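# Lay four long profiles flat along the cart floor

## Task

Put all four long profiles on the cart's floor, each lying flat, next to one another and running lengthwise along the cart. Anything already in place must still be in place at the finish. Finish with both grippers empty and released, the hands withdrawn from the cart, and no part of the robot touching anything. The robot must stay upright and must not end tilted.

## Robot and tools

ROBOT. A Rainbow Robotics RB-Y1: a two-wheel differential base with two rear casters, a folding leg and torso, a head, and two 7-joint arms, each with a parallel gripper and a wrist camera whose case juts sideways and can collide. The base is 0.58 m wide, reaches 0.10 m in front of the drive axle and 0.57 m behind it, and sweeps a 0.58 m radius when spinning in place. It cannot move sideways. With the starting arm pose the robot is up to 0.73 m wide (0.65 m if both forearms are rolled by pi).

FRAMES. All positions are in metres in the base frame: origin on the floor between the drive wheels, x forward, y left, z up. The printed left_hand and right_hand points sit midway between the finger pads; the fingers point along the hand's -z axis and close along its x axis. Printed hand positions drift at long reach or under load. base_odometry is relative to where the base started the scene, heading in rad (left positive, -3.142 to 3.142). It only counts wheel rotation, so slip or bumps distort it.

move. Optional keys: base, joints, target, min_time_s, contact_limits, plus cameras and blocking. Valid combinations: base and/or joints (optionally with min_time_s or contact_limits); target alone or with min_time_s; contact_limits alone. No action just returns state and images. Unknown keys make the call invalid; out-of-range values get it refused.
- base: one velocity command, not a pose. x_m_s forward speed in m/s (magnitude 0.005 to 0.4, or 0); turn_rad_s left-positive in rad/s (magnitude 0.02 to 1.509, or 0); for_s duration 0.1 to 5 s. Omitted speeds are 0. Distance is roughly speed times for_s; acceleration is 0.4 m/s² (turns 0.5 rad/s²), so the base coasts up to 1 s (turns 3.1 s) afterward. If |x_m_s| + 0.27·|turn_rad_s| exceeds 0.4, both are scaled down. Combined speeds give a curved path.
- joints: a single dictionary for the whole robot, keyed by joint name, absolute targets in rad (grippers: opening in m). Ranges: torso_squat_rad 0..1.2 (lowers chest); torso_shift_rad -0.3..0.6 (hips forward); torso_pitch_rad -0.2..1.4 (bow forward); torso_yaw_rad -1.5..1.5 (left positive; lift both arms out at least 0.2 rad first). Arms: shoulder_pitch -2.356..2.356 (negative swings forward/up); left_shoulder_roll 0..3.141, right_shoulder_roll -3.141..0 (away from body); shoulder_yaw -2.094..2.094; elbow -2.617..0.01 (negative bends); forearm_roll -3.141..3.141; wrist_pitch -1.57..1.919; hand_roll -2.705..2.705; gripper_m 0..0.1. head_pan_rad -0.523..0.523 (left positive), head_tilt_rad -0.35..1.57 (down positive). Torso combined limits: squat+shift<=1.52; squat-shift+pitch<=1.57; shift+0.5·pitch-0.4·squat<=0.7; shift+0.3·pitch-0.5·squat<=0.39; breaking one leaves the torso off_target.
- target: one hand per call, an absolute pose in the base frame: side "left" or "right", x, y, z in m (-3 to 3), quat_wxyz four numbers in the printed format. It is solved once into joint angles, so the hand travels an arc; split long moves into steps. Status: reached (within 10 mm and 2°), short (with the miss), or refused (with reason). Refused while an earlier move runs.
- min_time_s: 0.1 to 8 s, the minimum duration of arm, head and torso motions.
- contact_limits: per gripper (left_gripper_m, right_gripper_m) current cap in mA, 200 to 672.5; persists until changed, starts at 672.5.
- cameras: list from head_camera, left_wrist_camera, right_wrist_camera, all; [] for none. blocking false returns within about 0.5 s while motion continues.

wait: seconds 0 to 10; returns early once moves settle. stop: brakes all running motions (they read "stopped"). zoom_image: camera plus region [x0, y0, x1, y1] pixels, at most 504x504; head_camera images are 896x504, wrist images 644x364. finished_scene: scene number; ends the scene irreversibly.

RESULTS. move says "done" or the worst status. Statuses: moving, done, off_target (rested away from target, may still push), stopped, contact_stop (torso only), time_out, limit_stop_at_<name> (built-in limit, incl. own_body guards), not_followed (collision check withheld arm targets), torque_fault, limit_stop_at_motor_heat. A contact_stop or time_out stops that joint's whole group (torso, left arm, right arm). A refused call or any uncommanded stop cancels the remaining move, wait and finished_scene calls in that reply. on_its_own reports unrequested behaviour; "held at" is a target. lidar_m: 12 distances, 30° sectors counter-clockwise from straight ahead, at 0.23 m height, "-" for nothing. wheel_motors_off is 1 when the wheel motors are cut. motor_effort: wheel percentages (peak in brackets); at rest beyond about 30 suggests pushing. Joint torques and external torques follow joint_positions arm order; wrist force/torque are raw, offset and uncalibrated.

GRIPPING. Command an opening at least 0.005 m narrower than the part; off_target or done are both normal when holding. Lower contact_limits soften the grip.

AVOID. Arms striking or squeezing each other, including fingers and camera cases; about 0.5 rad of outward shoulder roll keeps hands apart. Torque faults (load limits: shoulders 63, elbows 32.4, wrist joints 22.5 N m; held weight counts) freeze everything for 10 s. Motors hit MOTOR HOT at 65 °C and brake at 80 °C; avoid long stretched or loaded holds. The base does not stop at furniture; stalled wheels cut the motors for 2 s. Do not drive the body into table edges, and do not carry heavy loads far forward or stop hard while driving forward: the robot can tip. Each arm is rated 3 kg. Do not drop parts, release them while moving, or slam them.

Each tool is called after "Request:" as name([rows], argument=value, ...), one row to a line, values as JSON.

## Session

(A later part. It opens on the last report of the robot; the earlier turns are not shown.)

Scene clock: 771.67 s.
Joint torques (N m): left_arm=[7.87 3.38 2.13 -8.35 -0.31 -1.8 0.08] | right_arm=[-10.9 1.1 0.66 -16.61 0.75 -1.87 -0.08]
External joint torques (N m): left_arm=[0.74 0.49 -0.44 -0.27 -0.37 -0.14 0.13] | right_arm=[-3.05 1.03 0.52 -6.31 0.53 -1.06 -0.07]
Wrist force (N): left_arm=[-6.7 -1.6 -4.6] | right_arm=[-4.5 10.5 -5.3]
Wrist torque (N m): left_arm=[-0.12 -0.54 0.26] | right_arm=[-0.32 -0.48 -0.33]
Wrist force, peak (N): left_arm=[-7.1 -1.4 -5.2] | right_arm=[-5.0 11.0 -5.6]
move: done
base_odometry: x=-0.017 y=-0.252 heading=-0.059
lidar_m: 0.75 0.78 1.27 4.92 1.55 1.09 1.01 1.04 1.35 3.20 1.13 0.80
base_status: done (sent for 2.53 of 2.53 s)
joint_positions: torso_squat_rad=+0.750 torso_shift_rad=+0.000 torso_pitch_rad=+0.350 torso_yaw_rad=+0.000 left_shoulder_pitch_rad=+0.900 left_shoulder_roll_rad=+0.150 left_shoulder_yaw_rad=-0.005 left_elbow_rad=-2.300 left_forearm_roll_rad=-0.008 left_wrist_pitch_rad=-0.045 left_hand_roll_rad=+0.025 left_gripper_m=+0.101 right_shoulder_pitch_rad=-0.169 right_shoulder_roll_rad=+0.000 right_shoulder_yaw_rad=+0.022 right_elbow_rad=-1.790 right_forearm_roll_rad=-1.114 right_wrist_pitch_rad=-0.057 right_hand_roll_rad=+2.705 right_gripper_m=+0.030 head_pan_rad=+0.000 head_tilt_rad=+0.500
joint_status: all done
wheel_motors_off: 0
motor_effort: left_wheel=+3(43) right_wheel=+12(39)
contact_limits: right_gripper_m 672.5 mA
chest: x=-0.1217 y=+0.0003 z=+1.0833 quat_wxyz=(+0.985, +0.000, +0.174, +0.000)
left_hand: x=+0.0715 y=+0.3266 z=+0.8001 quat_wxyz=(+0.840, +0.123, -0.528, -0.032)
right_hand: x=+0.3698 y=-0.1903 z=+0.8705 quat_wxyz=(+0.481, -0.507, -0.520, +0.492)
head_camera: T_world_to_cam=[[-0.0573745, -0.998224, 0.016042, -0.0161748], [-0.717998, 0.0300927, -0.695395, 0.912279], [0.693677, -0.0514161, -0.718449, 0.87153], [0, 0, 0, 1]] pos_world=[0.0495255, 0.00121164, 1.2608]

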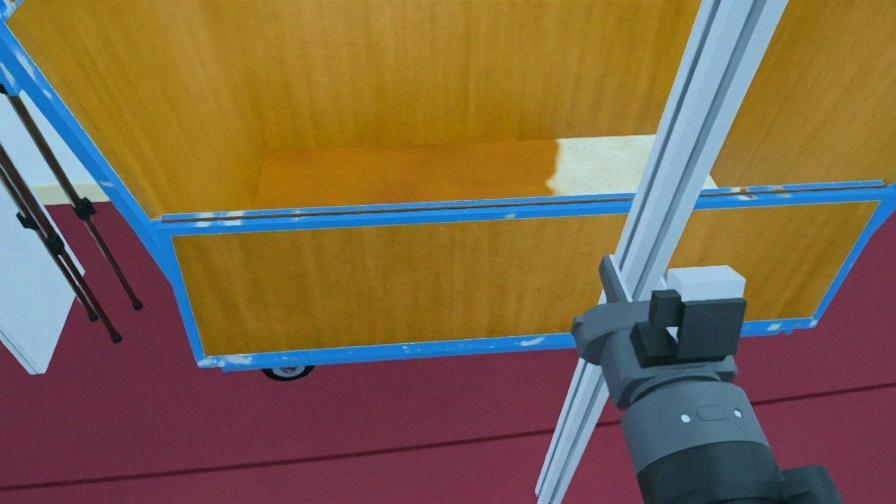

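Request:
move(base={"x_m_s": -0.25, "for_s": 1.2}, cameras=[])

Request:
move(target={"side": "right", "x": 0.37, "y": -0.21, "z": 0.885, "quat_wxyz": [0.7071, 0, -0.7071, 0]}, min_time_s=2.5, cameras=["head_camera"])

Request:
move(joints={"torso_squat_rad": 0.9, "torso_shift_rad": 0.25, "torso_pitch_rad": 0.7}, min_time_s=2, cameras=[])

Request:
move(target={"side": "right", "x": 0.42, "y": -0.22, "z": 0.74, "quat_wxyz": [1, 0, 0, 0]}, min_time_s=2.5, cameras=["head_camera"])

Scene clock: 782.20 s.
Joint torques (N m): left_arm=[7.56 3.18 1.87 -8.25 -0.04 -1.6 0] | right_arm=[-12.17 1.23 0.51 -16.56 0.57 -1.89 0]
External joint torques (N m): left_arm=[0.42 0.29 -0.69 -0.16 -0.11 0.06 0.04] | right_arm=[-4.33 1.16 0.36 -6.26 0.34 -1.08 0]
Motor temperatures (°C): left_arm=[35 33 33 39 43 38 43] | right_arm=[37 39 32 45 40 41 37]
Wrist force (N): left_arm=[-6.6 -1.4 -4.7] | right_arm=[-4.8 10.6 -5.6]
Wrist torque (N m): left_arm=[-0.15 -0.53 0.28] | right_arm=[-0.08 -0.50 -0.33]
Wrist force, peak (N): left_arm=[-6.9 -1.5 -5.2] | right_arm=[-4.7 11.3 -6.2]
move: done
base_odometry: x=-0.317 y=-0.234 heading=-0.058
lidar_m: 1.06 1.09 1.59 3.59 1.09 0.77 0.70 0.73 0.95 2.26 2.80 1.11
base_status: done (sent for 1.2 of 1.2 s)
joint_positions: torso_squat_rad=+0.750 torso_shift_rad=+0.000 torso_pitch_rad=+0.350 torso_yaw_rad=+0.000 left_shoulder_pitch_rad=+0.900 left_shoulder_roll_rad=+0.150 left_shoulder_yaw_rad=-0.005 left_elbow_rad=-2.300 left_forearm_roll_rad=-0.008 left_wrist_pitch_rad=-0.045 left_hand_roll_rad=+0.025 left_gripper_m=+0.101 right_shoulder_pitch_rad=-0.169 right_shoulder_roll_rad=+0.000 right_shoulder_yaw_rad=+0.022 right_elbow_rad=-1.790 right_forearm_roll_rad=-1.114 right_wrist_pitch_rad=-0.057 right_hand_roll_rad=+2.705 right_gripper_m=+0.030 head_pan_rad=+0.000 head_tilt_rad=+0.500
joint_status: not commanded
wheel_motors_off: 0
motor_effort: left_wheel=+15(38) right_wheel=-12(40)
contact_limits: right_gripper_m 672.5 mA
chest: x=-0.1218 y=+0.0003 z=+1.0833 quat_wxyz=(+0.985, +0.000, +0.174, +0.000)
left_hand: x=+0.0714 y=+0.3266 z=+0.8001 quat_wxyz=(+0.840, +0.123, -0.528, -0.032)
right_hand: x=+0.3697 y=-0.1903 z=+0.8705 quat_wxyz=(+0.481, -0.507, -0.520, +0.492)

Scene clock: 785.03 s.
Joint torques (N m): left_arm=[7.44 2.96 2.5 -8.04 -0.07 -1.73 0.44] | right_arm=[-12.46 -4.34 -1.7 -16.65 1.46 1.61 -0.26]
External joint torques (N m): left_arm=[0.31 0.07 -0.06 0.05 -0.13 -0.07 0.49] | right_arm=[-4.68 -2.05 0.41 -6.49 0.93 0.87 -0.31]
Wrist force (N): left_arm=[-6.5 -1.3 -5.1] | right_arm=[-20.0 -4.2 -6.5]
Wrist torque (N m): left_arm=[-0.18 -0.50 0.27] | right_arm=[-0.03 -0.72 -0.39]
Wrist force, peak (N): left_arm=[-6.6 -1.5 -5.5] | right_arm=[-20.3 -4.6 -6.3]
move: done
base_odometry: x=-0.317 y=-0.234 heading=-0.058
lidar_m: 1.05 1.10 1.60 3.60 1.10 0.78 0.71 0.73 0.96 2.25 2.81 1.11
base_status: not commanded
joint_positions: torso_squat_rad=+0.750 torso_shift_rad=+0.000 torso_pitch_rad=+0.350 torso_yaw_rad=+0.000 left_shoulder_pitch_rad=+0.900 left_shoulder_roll_rad=+0.150 left_shoulder_yaw_rad=-0.005 left_elbow_rad=-2.300 left_forearm_roll_rad=-0.008 left_wrist_pitch_rad=-0.045 left_hand_roll_rad=+0.025 left_gripper_m=+0.101 right_shoulder_pitch_rad=-0.174 right_shoulder_roll_rad=-0.217 right_shoulder_yaw_rad=+0.146 right_elbow_rad=-1.897 right_forearm_roll_rad=-2.119 right_wrist_pitch_rad=-0.284 right_hand_roll_rad=+1.964 right_gripper_m=+0.030 head_pan_rad=+0.000 head_tilt_rad=+0.500
joint_status: all done
wheel_motors_off: 0
motor_effort: left_wheel=+15(16) right_wheel=-11(14)
contact_limits: right_gripper_m 672.5 mA
chest: x=-0.1218 y=+0.0003 z=+1.0833 quat_wxyz=(+0.985, +0.000, +0.174, +0.000)
left_hand: x=+0.0714 y=+0.3266 z=+0.8001 quat_wxyz=(+0.840, +0.123, -0.528, -0.032)
right_hand: x=+0.3696 y=-0.2101 z=+0.8834 quat_wxyz=(+0.707, +0.000, -0.707, +0.000)
right_hand_status: reached (checked arc, planned for 2.5 s): 2 mm and 0.1 deg off.
head_camera: T_world_to_cam=[[-0.057377, -0.998224, 0.016034, -0.0161719], [-0.717899, 0.0300928, -0.695496, 0.912399], [0.693779, -0.0514163, -0.718351, 0.871542], [0, 0, 0, 1]] pos_world=[0.0494255, 0.00121164, 1.2609]

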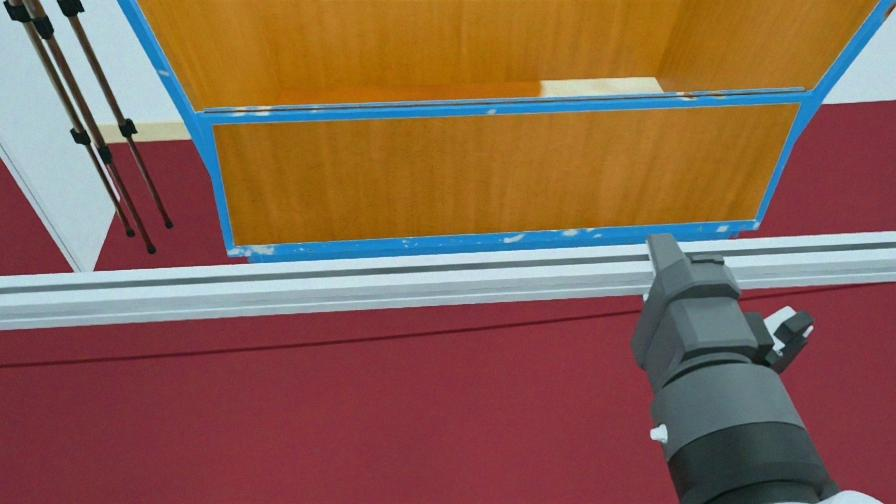

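Scene clock: 787.60 s.
Joint torques (N m): left_arm=[10.71 2.4 2.46 -6.29 0.15 -1.41 0.48] | right_arm=[-5.37 -3.86 -1.29 -15.63 1.19 1.59 -0.25]
External joint torques (N m): left_arm=[-0.3 -0.55 -0.19 -0.65 0.09 -0.1 0.51] | right_arm=[-4.25 -2.21 -0.05 -6.16 0.71 0.92 -0.3]
Wrist force (N): left_arm=[-5.4 -1.5 -6.4] | right_arm=[-18.7 -4.1 -11.6]
Wrist torque (N m): left_arm=[-0.19 -0.49 0.25] | right_arm=[-0.05 -0.68 -0.39]
Wrist force, peak (N): left_arm=[-6.4 -1.9 -6.4] | right_arm=[-19.8 -4.3 -11.6]
move: done
base_odometry: x=-0.317 y=-0.234 heading=-0.058
lidar_m: 1.06 1.10 1.60 3.61 1.10 0.76 0.71 0.72 0.95 2.25 2.80 1.12
base_status: not commanded
joint_positions: torso_squat_rad=+0.900 torso_shift_rad=+0.250 torso_pitch_rad=+0.700 torso_yaw_rad=+0.000 left_shoulder_pitch_rad=+0.900 left_shoulder_roll_rad=+0.150 left_shoulder_yaw_rad=-0.005 left_elbow_rad=-2.300 left_forearm_roll_rad=-0.008 left_wrist_pitch_rad=-0.045 left_hand_roll_rad=+0.025 left_gripper_m=+0.101 right_shoulder_pitch_rad=-0.174 right_shoulder_roll_rad=-0.217 right_shoulder_yaw_rad=+0.146 right_elbow_rad=-1.897 right_forearm_roll_rad=-2.119 right_wrist_pitch_rad=-0.284 right_hand_roll_rad=+1.964 right_gripper_m=+0.030 head_pan_rad=+0.000 head_tilt_rad=+0.500
joint_status: all done
wheel_motors_off: 0
motor_effort: left_wheel=+11(16) right_wheel=-10(15)
contact_limits: right_gripper_m 672.5 mA
chest: x=+0.0792 y=+0.0003 z=+0.9387 quat_wxyz=(+0.939, +0.000, +0.343, +0.000)
left_hand: x=+0.1635 y=+0.3266 z=+0.6064 quat_wxyz=(+0.919, +0.115, -0.374, -0.053)
right_hand: x=+0.4722 y=-0.2101 z=+0.5824 quat_wxyz=(+0.819, +0.000, -0.573, +0.000)

Scene clock: 790.43 s.
Joint torques (N m): left_arm=[10.69 3.57 1.77 -5.72 -0.11 -1.36 0.25] | right_arm=[-6.39 3.58 1.55 -12.04 1.85 2.83 0.01]
External joint torques (N m): left_arm=[-0.32 0.62 -0.88 -0.08 -0.17 -0.06 0.28] | right_arm=[-3.1 1.58 0.64 -4.25 1.09 1.6 -0.03]
Wrist force (N): left_arm=[-5.1 -1.4 -6.5] | right_arm=[-16.8 -2.2 -15.2]
Wrist torque (N m): left_arm=[-0.16 -0.48 0.27] | right_arm=[0.11 -0.69 -0.34]
Wrist force, peak (N): left_arm=[-5.5 -1.7 -7.1] | right_arm=[-19.7 -5.1 -11.5]
move: short
base_odometry: x=-0.317 y=-0.234 heading=-0.058
lidar_m: 1.05 1.08 1.60 3.60 1.11 0.77 0.71 0.73 0.95 2.25 2.81 1.11
base_status: not commanded
joint_positions: torso_squat_rad=+0.900 torso_shift_rad=+0.250 torso_pitch_rad=+0.700 torso_yaw_rad=+0.000 left_shoulder_pitch_rad=+0.900 left_shoulder_roll_rad=+0.150 left_shoulder_yaw_rad=-0.005 left_elbow_rad=-2.300 left_forearm_roll_rad=-0.008 left_wrist_pitch_rad=-0.045 left_hand_roll_rad=+0.025 left_gripper_m=+0.101 right_shoulder_pitch_rad=-0.369 right_shoulder_roll_rad=-0.016 right_shoulder_yaw_rad=+0.379 right_elbow_rad=-2.616 right_forearm_roll_rad=-2.280 right_wrist_pitch_rad=-1.570 right_hand_roll_rad=+2.705 right_gripper_m=+0.030 head_pan_rad=+0.000 head_tilt_rad=+0.500
joint_status: all done
wheel_motors_off: 0
motor_effort: left_wheel=+11(12) right_wheel=-9(14)
contact_limits: right_gripper_m 672.5 mA
chest: x=+0.0792 y=+0.0003 z=+0.9387 quat_wxyz=(+0.939, +0.000, +0.343, +0.000)
left_hand: x=+0.1635 y=+0.3266 z=+0.6064 quat_wxyz=(+0.919, +0.115, -0.374, -0.053)
right_hand: x=+0.4199 y=-0.2199 z=+0.7388 quat_wxyz=(+0.881, -0.146, -0.420, -0.161)
right_hand_status: short (checked arc, as near as the solve gets, planned for 2.5 s): 1 mm and 56.4 deg off. The place is met; only the turn is off.
head_camera: T_world_to_cam=[[-0.04843, -0.998219, 0.0348397, -0.0207826], [-0.912961, 0.0300908, -0.406936, 0.700676], [0.405162, -0.0515152, -0.912792, 0.833565], [0, 0, 0, 1]] pos_world=[0.300955, 0.00111181, 1.04673]

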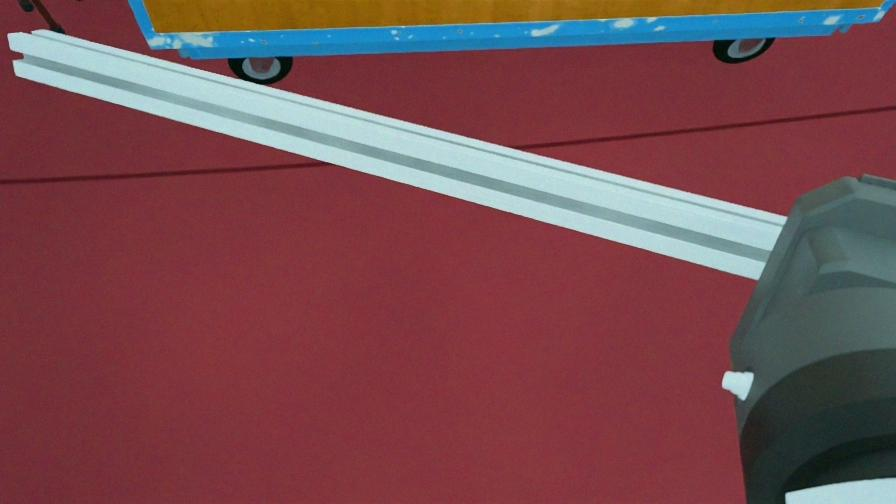

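Request:
move(joints={"right_shoulder_pitch_rad": -0.174, "right_shoulder_roll_rad": -0.217, "right_shoulder_yaw_rad": 0.146, "right_elbow_rad": -1.897, "right_forearm_roll_rad": -2.119, "right_wrist_pitch_rad": -0.284, "right_hand_roll_rad": 1.964}, min_time_s=2, cameras=[])

Request:
move(joints={"right_shoulder_pitch_rad": -0.161, "right_shoulder_roll_rad": -0.05, "right_shoulder_yaw_rad": -0.1, "right_elbow_rad": -1.899, "right_forearm_roll_rad": -0.442, "right_wrist_pitch_rad": 0.143, "right_hand_roll_rad": 0.44}, min_time_s=2, cameras=["head_camera"])

Request:
move(target={"side": "right", "x": 0.42, "y": -0.22, "z": 0.74, "quat_wxyz": [1, 0, 0, 0]}, min_time_s=2.5, cameras=["head_camera"])

Scene clock: 804.17 s.
Joint torques (N m): left_arm=[11.18 3.39 2.13 -6.21 0 -1.54 0.17] | right_arm=[-4.99 -3.03 -1.57 -15.66 1.19 1.58 -0.22]
External joint torques (N m): left_arm=[0.17 0.44 -0.52 -0.57 -0.06 -0.23 0.2] | right_arm=[-3.89 -1.38 -0.33 -6.2 0.72 0.92 -0.27]
Wrist force (N): left_arm=[-5.5 -1.5 -6.7] | right_arm=[-19.0 -4.2 -11.8]
Wrist torque (N m): left_arm=[-0.17 -0.50 0.27] | right_arm=[-0.02 -0.70 -0.40]
Wrist force, peak (N): left_arm=[-5.6 -1.4 -7.2] | right_arm=[-20.0 -5.3 -11.2]
move: done
base_odometry: x=-0.317 y=-0.234 heading=-0.058
lidar_m: 1.05 1.09 1.59 3.61 1.10 0.77 0.71 0.72 0.96 2.27 2.79 1.11
base_status: not commanded
joint_positions: torso_squat_rad=+0.900 torso_shift_rad=+0.250 torso_pitch_rad=+0.700 torso_yaw_rad=+0.000 left_shoulder_pitch_rad=+0.900 left_shoulder_roll_rad=+0.150 left_shoulder_yaw_rad=-0.005 left_elbow_rad=-2.300 left_forearm_roll_rad=-0.008 left_wrist_pitch_rad=-0.045 left_hand_roll_rad=+0.025 left_gripper_m=+0.101 right_shoulder_pitch_rad=-0.173 right_shoulder_roll_rad=-0.217 right_shoulder_yaw_rad=+0.146 right_elbow_rad=-1.896 right_forearm_roll_rad=-2.119 right_wrist_pitch_rad=-0.284 right_hand_roll_rad=+1.964 right_gripper_m=+0.030 head_pan_rad=+0.000 head_tilt_rad=+0.500
joint_status: all done
wheel_motors_off: 0
motor_effort: left_wheel=+11(12) right_wheel=-11(15)
contact_limits: right_gripper_m 672.5 mA
chest: x=+0.0792 y=+0.0003 z=+0.9387 quat_wxyz=(+0.939, +0.000, +0.343, +0.000)
left_hand: x=+0.1635 y=+0.3266 z=+0.6064 quat_wxyz=(+0.919, +0.115, -0.374, -0.053)
right_hand: x=+0.4718 y=-0.2104 z=+0.5817 quat_wxyz=(+0.820, -0.001, -0.572, +0.000)

Scene clock: 806.47 s.
Joint torques (N m): left_arm=[11.83 3.32 2.02 -6.18 0.02 -1.26 0.1] | right_arm=[-4.73 -0.36 -1.06 -16.07 0.27 -3.95 0]
External joint torques (N m): left_arm=[0.82 0.37 -0.63 -0.55 -0.04 0.04 0.13] | right_arm=[-3.79 1.13 -0.13 -6.41 0.12 -2.25 -0.04]
Wrist force (N): left_arm=[-5.1 -1.8 -6.3] | right_arm=[-18.7 -3.9 -11.5]
Wrist torque (N m): left_arm=[-0.15 -0.46 0.28] | right_arm=[-0.19 -0.66 -0.35]
Wrist force, peak (N): left_arm=[-5.5 -1.8 -6.9] | right_arm=[-20.6 -4.3 -10.8]
move: done
base_odometry: x=-0.317 y=-0.234 heading=-0.058
lidar_m: 1.05 1.09 1.59 3.61 1.10 0.77 0.70 0.73 0.94 2.26 2.80 1.11
base_status: not commanded
joint_positions: torso_squat_rad=+0.900 torso_shift_rad=+0.250 torso_pitch_rad=+0.700 torso_yaw_rad=+0.000 left_shoulder_pitch_rad=+0.900 left_shoulder_roll_rad=+0.150 left_shoulder_yaw_rad=-0.005 left_elbow_rad=-2.300 left_forearm_roll_rad=-0.008 left_wrist_pitch_rad=-0.045 left_hand_roll_rad=+0.025 left_gripper_m=+0.101 right_shoulder_pitch_rad=-0.160 right_shoulder_roll_rad=-0.050 right_shoulder_yaw_rad=-0.100 right_elbow_rad=-1.898 right_forearm_roll_rad=-0.442 right_wrist_pitch_rad=+0.144 right_hand_roll_rad=+0.440 right_gripper_m=+0.030 head_pan_rad=+0.000 head_tilt_rad=+0.500
joint_status: all done
wheel_motors_off: 0
motor_effort: left_wheel=+11(12) right_wheel=-12(14)
contact_limits: right_gripper_m 672.5 mA
chest: x=+0.0792 y=+0.0003 z=+0.9387 quat_wxyz=(+0.939, +0.000, +0.343, +0.000)
left_hand: x=+0.1635 y=+0.3266 z=+0.6064 quat_wxyz=(+0.919, +0.115, -0.374, -0.053)
right_hand: x=+0.4735 y=-0.2369 z=+0.5835 quat_wxyz=(+0.819, -0.006, -0.573, +0.031)
head_camera: T_world_to_cam=[[-0.048438, -0.998219, 0.0348362, -0.0207764], [-0.912961, 0.0300995, -0.406936, 0.700677], [0.405162, -0.0515152, -0.912792, 0.833565], [0, 0, 0, 1]] pos_world=[0.300955, 0.00111183, 1.04673]

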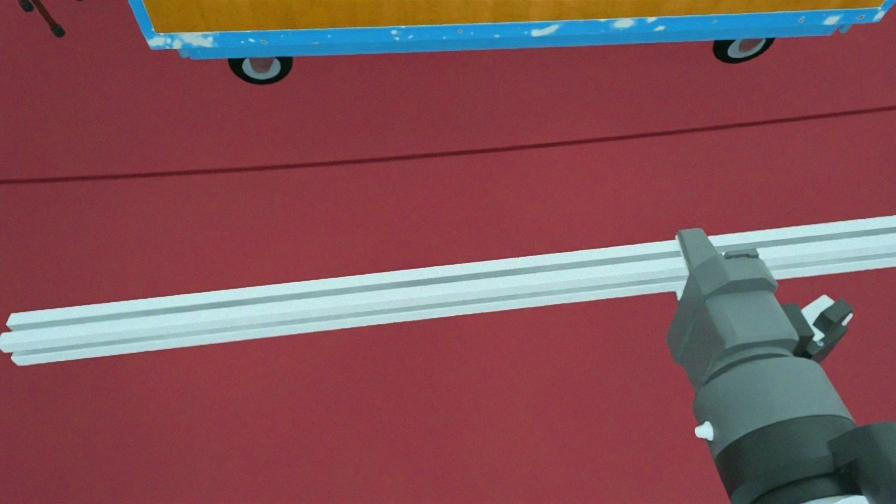

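Scene clock: 809.30 s.
Joint torques (N m): left_arm=[11.12 3.36 2.55 -6.05 -0.15 -1.4 0.27] | right_arm=[-14.99 -13.61 -8.86 -4.2 0.4 -0.12 -0.23]
External joint torques (N m): left_arm=[0.11 0.41 -0.1 -0.41 -0.21 -0.09 0.3] | right_arm=[-2.95 -2.55 -0.62 -1.58 0.2 -0.12 -0.23]
Wrist force (N): left_arm=[-5.4 -1.4 -7.0] | right_arm=[-4.7 -4.2 -21.5]
Wrist torque (N m): left_arm=[-0.21 -0.48 0.26] | right_arm=[-0.14 -0.48 -0.36]
Wrist force, peak (N): left_arm=[-5.4 -1.8 -7.0] | right_arm=[-10.3 -10.9 -19.4]
move: done
base_odometry: x=-0.317 y=-0.234 heading=-0.058
lidar_m: 1.06 1.09 1.60 3.61 1.11 0.77 0.71 0.72 0.96 2.26 2.81 1.11
base_status: not commanded
joint_positions: torso_squat_rad=+0.900 torso_shift_rad=+0.250 torso_pitch_rad=+0.700 torso_yaw_rad=+0.000 left_shoulder_pitch_rad=+0.900 left_shoulder_roll_rad=+0.150 left_shoulder_yaw_rad=-0.005 left_elbow_rad=-2.300 left_forearm_roll_rad=-0.008 left_wrist_pitch_rad=-0.045 left_hand_roll_rad=+0.025 left_gripper_m=+0.101 right_shoulder_pitch_rad=-1.129 right_shoulder_roll_rad=-1.177 right_shoulder_yaw_rad=+0.295 right_elbow_rad=-2.229 right_forearm_roll_rad=-1.300 right_wrist_pitch_rad=+1.919 right_hand_roll_rad=-1.105 right_gripper_m=+0.030 head_pan_rad=+0.000 head_tilt_rad=+0.500
joint_status: all done
wheel_motors_off: 0
motor_effort: left_wheel=+11(12) right_wheel=-10(13)
contact_limits: right_gripper_m 672.5 mA
chest: x=+0.0792 y=+0.0003 z=+0.9387 quat_wxyz=(+0.939, +0.000, +0.343, +0.000)
left_hand: x=+0.1635 y=+0.3266 z=+0.6064 quat_wxyz=(+0.919, +0.115, -0.374, -0.053)
right_hand: x=+0.4197 y=-0.2200 z=+0.7397 quat_wxyz=(+1.000, +0.000, +0.001, +0.000)
right_hand_status: reached (checked arc, planned for 2.5 s): 0 mm and 0.1 deg off.
head_camera: T_world_to_cam=[[-0.0484394, -0.998218, 0.0348398, -0.0207798], [-0.912944, 0.0300973, -0.406973, 0.70071], [0.405199, -0.0515203, -0.912776, 0.833537], [0, 0, 0, 1]] pos_world=[0.300955, 0.00111184, 1.04673]

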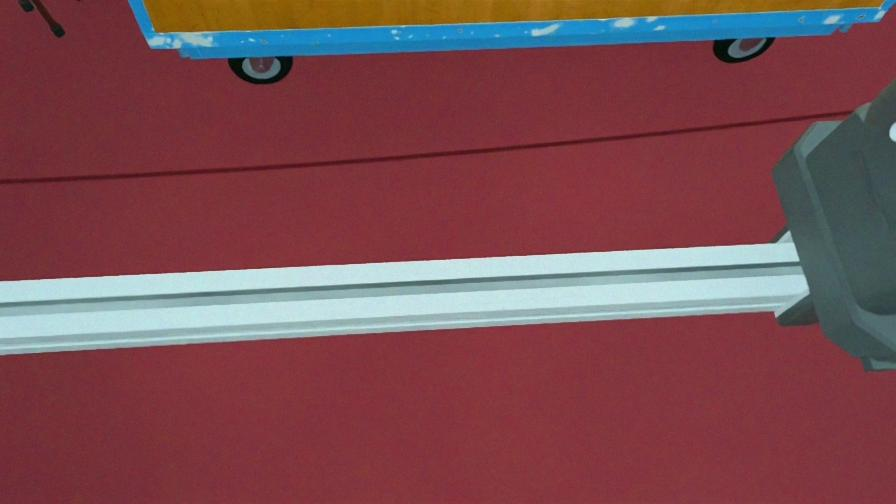

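Request:
move(target={"side": "right", "x": 0.42, "y": -0.197, "z": 0.74, "quat_wxyz": [1, 0, 0, 0.004]}, min_time_s=0.8, cameras=[])

Request:
move(base={"x_m_s": 0.3, "for_s": 2.07}, joints={"head_pan_rad": 0.5, "head_tilt_rad": 0.3}, cameras=["head_camera"])

Request:
move(joints={"head_pan_rad": -0.5, "head_tilt_rad": 0.3}, cameras=["head_camera"])

Scene clock: 823.73 s.
Joint torques (N m): left_arm=[11.22 3.3 2.56 -6.2 -0.2 -1.55 0.19] | right_arm=[-15.6 -9.51 -8.87 -3.58 0.47 0.04 -0.26]
External joint torques (N m): left_arm=[0.21 0.35 -0.09 -0.56 -0.26 -0.24 0.22] | right_arm=[-2.74 0.6 -0.62 -0.95 0.27 0.04 -0.26]
Wrist force (N): left_arm=[-5.3 -1.6 -6.4] | right_arm=[-4.4 -4.0 -21.1]
Wrist torque (N m): left_arm=[-0.15 -0.47 0.26] | right_arm=[0.08 -0.48 -0.35]
Wrist force, peak (N): left_arm=[-5.6 -1.5 -7.2] | right_arm=[-4.7 -4.1 -21.8]
move: done
base_odometry: x=-0.317 y=-0.234 heading=-0.058
lidar_m: 1.06 1.08 1.60 3.61 1.10 0.77 0.71 0.73 0.96 2.26 2.80 1.11
base_status: not commanded
joint_positions: torso_squat_rad=+0.900 torso_shift_rad=+0.250 torso_pitch_rad=+0.700 torso_yaw_rad=+0.000 left_shoulder_pitch_rad=+0.900 left_shoulder_roll_rad=+0.150 left_shoulder_yaw_rad=-0.005 left_elbow_rad=-2.300 left_forearm_roll_rad=-0.008 left_wrist_pitch_rad=-0.045 left_hand_roll_rad=+0.025 left_gripper_m=+0.101 right_shoulder_pitch_rad=-1.224 right_shoulder_roll_rad=-1.144 right_shoulder_yaw_rad=+0.396 right_elbow_rad=-2.225 right_forearm_roll_rad=-1.299 right_wrist_pitch_rad=+1.919 right_hand_roll_rad=-1.174 right_gripper_m=+0.030 head_pan_rad=+0.000 head_tilt_rad=+0.500
joint_status: all done
wheel_motors_off: 0
motor_effort: left_wheel=+11(11) right_wheel=-11(13)
contact_limits: right_gripper_m 672.5 mA
chest: x=+0.0792 y=+0.0003 z=+0.9387 quat_wxyz=(+0.939, +0.000, +0.343, +0.000)
left_hand: x=+0.1635 y=+0.3266 z=+0.6064 quat_wxyz=(+0.919, +0.115, -0.374, -0.053)
right_hand: x=+0.4198 y=-0.1972 z=+0.7397 quat_wxyz=(+1.000, +0.000, +0.000, +0.004)
right_hand_status: reached (checked arc, planned for 0.8 s): 0 mm and 0.0 deg off.

Scene clock: 827.03 s.
Joint torques (N m): left_arm=[11.53 3.43 1.94 -5.41 0.09 -1.25 0.14] | right_arm=[-14.67 -9.37 -8.92 -4.15 0.33 0.15 -0.49]
External joint torques (N m): left_arm=[0.52 0.48 -0.71 0.23 0.03 0.06 0.17] | right_arm=[-1.81 0.74 -0.67 -1.52 0.13 0.15 -0.49]
Wrist force (N): left_arm=[-5.3 -1.8 -6.8] | right_arm=[-4.6 -3.9 -21.2]
Wrist torque (N m): left_arm=[-0.14 -0.49 0.23] | right_arm=[-0.01 -0.52 -0.35]
Wrist force, peak (N): left_arm=[-5.5 -1.3 -7.1] | right_arm=[-3.9 -4.0 -21.8]
move: done
base_odometry: x=+0.302 y=-0.270 heading=-0.058
lidar_m: 0.44 0.45 1.00 3.96 2.04 1.43 1.32 1.35 1.78 4.22 0.64 0.45
base_status: done (sent for 2.07 of 2.07 s)
joint_positions: torso_squat_rad=+0.900 torso_shift_rad=+0.250 torso_pitch_rad=+0.700 torso_yaw_rad=+0.000 left_shoulder_pitch_rad=+0.900 left_shoulder_roll_rad=+0.150 left_shoulder_yaw_rad=-0.005 left_elbow_rad=-2.300 left_forearm_roll_rad=-0.008 left_wrist_pitch_rad=-0.045 left_hand_roll_rad=+0.025 left_gripper_m=+0.101 right_shoulder_pitch_rad=-1.225 right_shoulder_roll_rad=-1.144 right_shoulder_yaw_rad=+0.397 right_elbow_rad=-2.225 right_forearm_roll_rad=-1.299 right_wrist_pitch_rad=+1.919 right_hand_roll_rad=-1.174 right_gripper_m=+0.030 head_pan_rad=+0.500 head_tilt_rad=+0.300
joint_status: all done
wheel_motors_off: 0
motor_effort: left_wheel=+0(32) right_wheel=-6(50)
contact_limits: right_gripper_m 672.5 mA
chest: x=+0.0792 y=+0.0003 z=+0.9387 quat_wxyz=(+0.939, +0.000, +0.343, +0.000)
left_hand: x=+0.1636 y=+0.3266 z=+0.6064 quat_wxyz=(+0.919, +0.115, -0.374, -0.053)
right_hand: x=+0.4198 y=-0.1972 z=+0.7397 quat_wxyz=(+1.000, +0.000, +0.000, +0.004)
head_camera: T_world_to_cam=[[0.316913, -0.903479, -0.288603, 0.245544], [-0.801887, -0.092735, -0.590236, 0.873171], [0.506502, 0.41848, -0.753877, 0.639317], [0, 0, 0, 1]] pos_world=[0.298553, 0.0352762, 1.06821]

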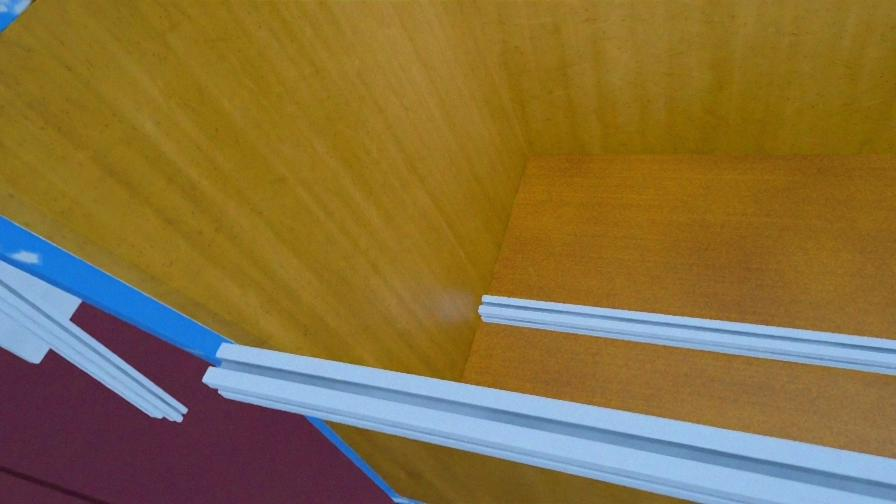

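Scene clock: 828.37 s.
Joint torques (N m): left_arm=[12.04 3.31 2.66 -5.65 -0.07 -1.53 0.16] | right_arm=[-14.51 -9.89 -9.59 -4.13 0.26 0.08 -0.42]
External joint torques (N m): left_arm=[1.03 0.36 0.01 -0.01 -0.13 -0.22 0.2] | right_arm=[-1.65 0.22 -1.34 -1.5 0.06 0.08 -0.42]
Wrist force (N): left_arm=[-5.5 -2.0 -6.5] | right_arm=[-4.8 -4.4 -21.2]
Wrist torque (N m): left_arm=[-0.13 -0.51 0.24] | right_arm=[0.08 -0.52 -0.36]
Wrist force, peak (N): left_arm=[-5.5 -1.6 -7.0] | right_arm=[-4.5 -4.2 -21.4]
move: done
base_odometry: x=+0.302 y=-0.270 heading=-0.058
lidar_m: 0.43 0.45 1.00 3.96 2.01 1.42 1.32 1.35 1.77 4.22 0.65 0.46
base_status: not commanded
joint_positions: torso_squat_rad=+0.900 torso_shift_rad=+0.250 torso_pitch_rad=+0.700 torso_yaw_rad=+0.000 left_shoulder_pitch_rad=+0.900 left_shoulder_roll_rad=+0.150 left_shoulder_yaw_rad=-0.005 left_elbow_rad=-2.300 left_forearm_roll_rad=-0.008 left_wrist_pitch_rad=-0.045 left_hand_roll_rad=+0.025 left_gripper_m=+0.101 right_shoulder_pitch_rad=-1.225 right_shoulder_roll_rad=-1.144 right_shoulder_yaw_rad=+0.397 right_elbow_rad=-2.225 right_forearm_roll_rad=-1.299 right_wrist_pitch_rad=+1.919 right_hand_roll_rad=-1.174 right_gripper_m=+0.030 head_pan_rad=-0.500 head_tilt_rad=+0.300
joint_status: all done
wheel_motors_off: 0
motor_effort: left_wheel=+0(2) right_wheel=-4(7)
contact_limits: right_gripper_m 672.5 mA
chest: x=+0.0792 y=+0.0003 z=+0.9387 quat_wxyz=(+0.939, +0.000, +0.343, +0.000)
left_hand: x=+0.1636 y=+0.3266 z=+0.6064 quat_wxyz=(+0.919, +0.115, -0.374, -0.053)
right_hand: x=+0.4198 y=-0.1972 z=+0.7397 quat_wxyz=(+1.000, +0.000, +0.000, +0.004)
head_camera: T_world_to_cam=[[-0.414765, -0.848654, 0.328263, -0.25454], [-0.779447, 0.145221, -0.609404, 0.888726], [0.469503, -0.508624, -0.721713, 0.613402], [0, 0, 0, 1]] pos_world=[0.299146, -0.0330867, 1.06785]

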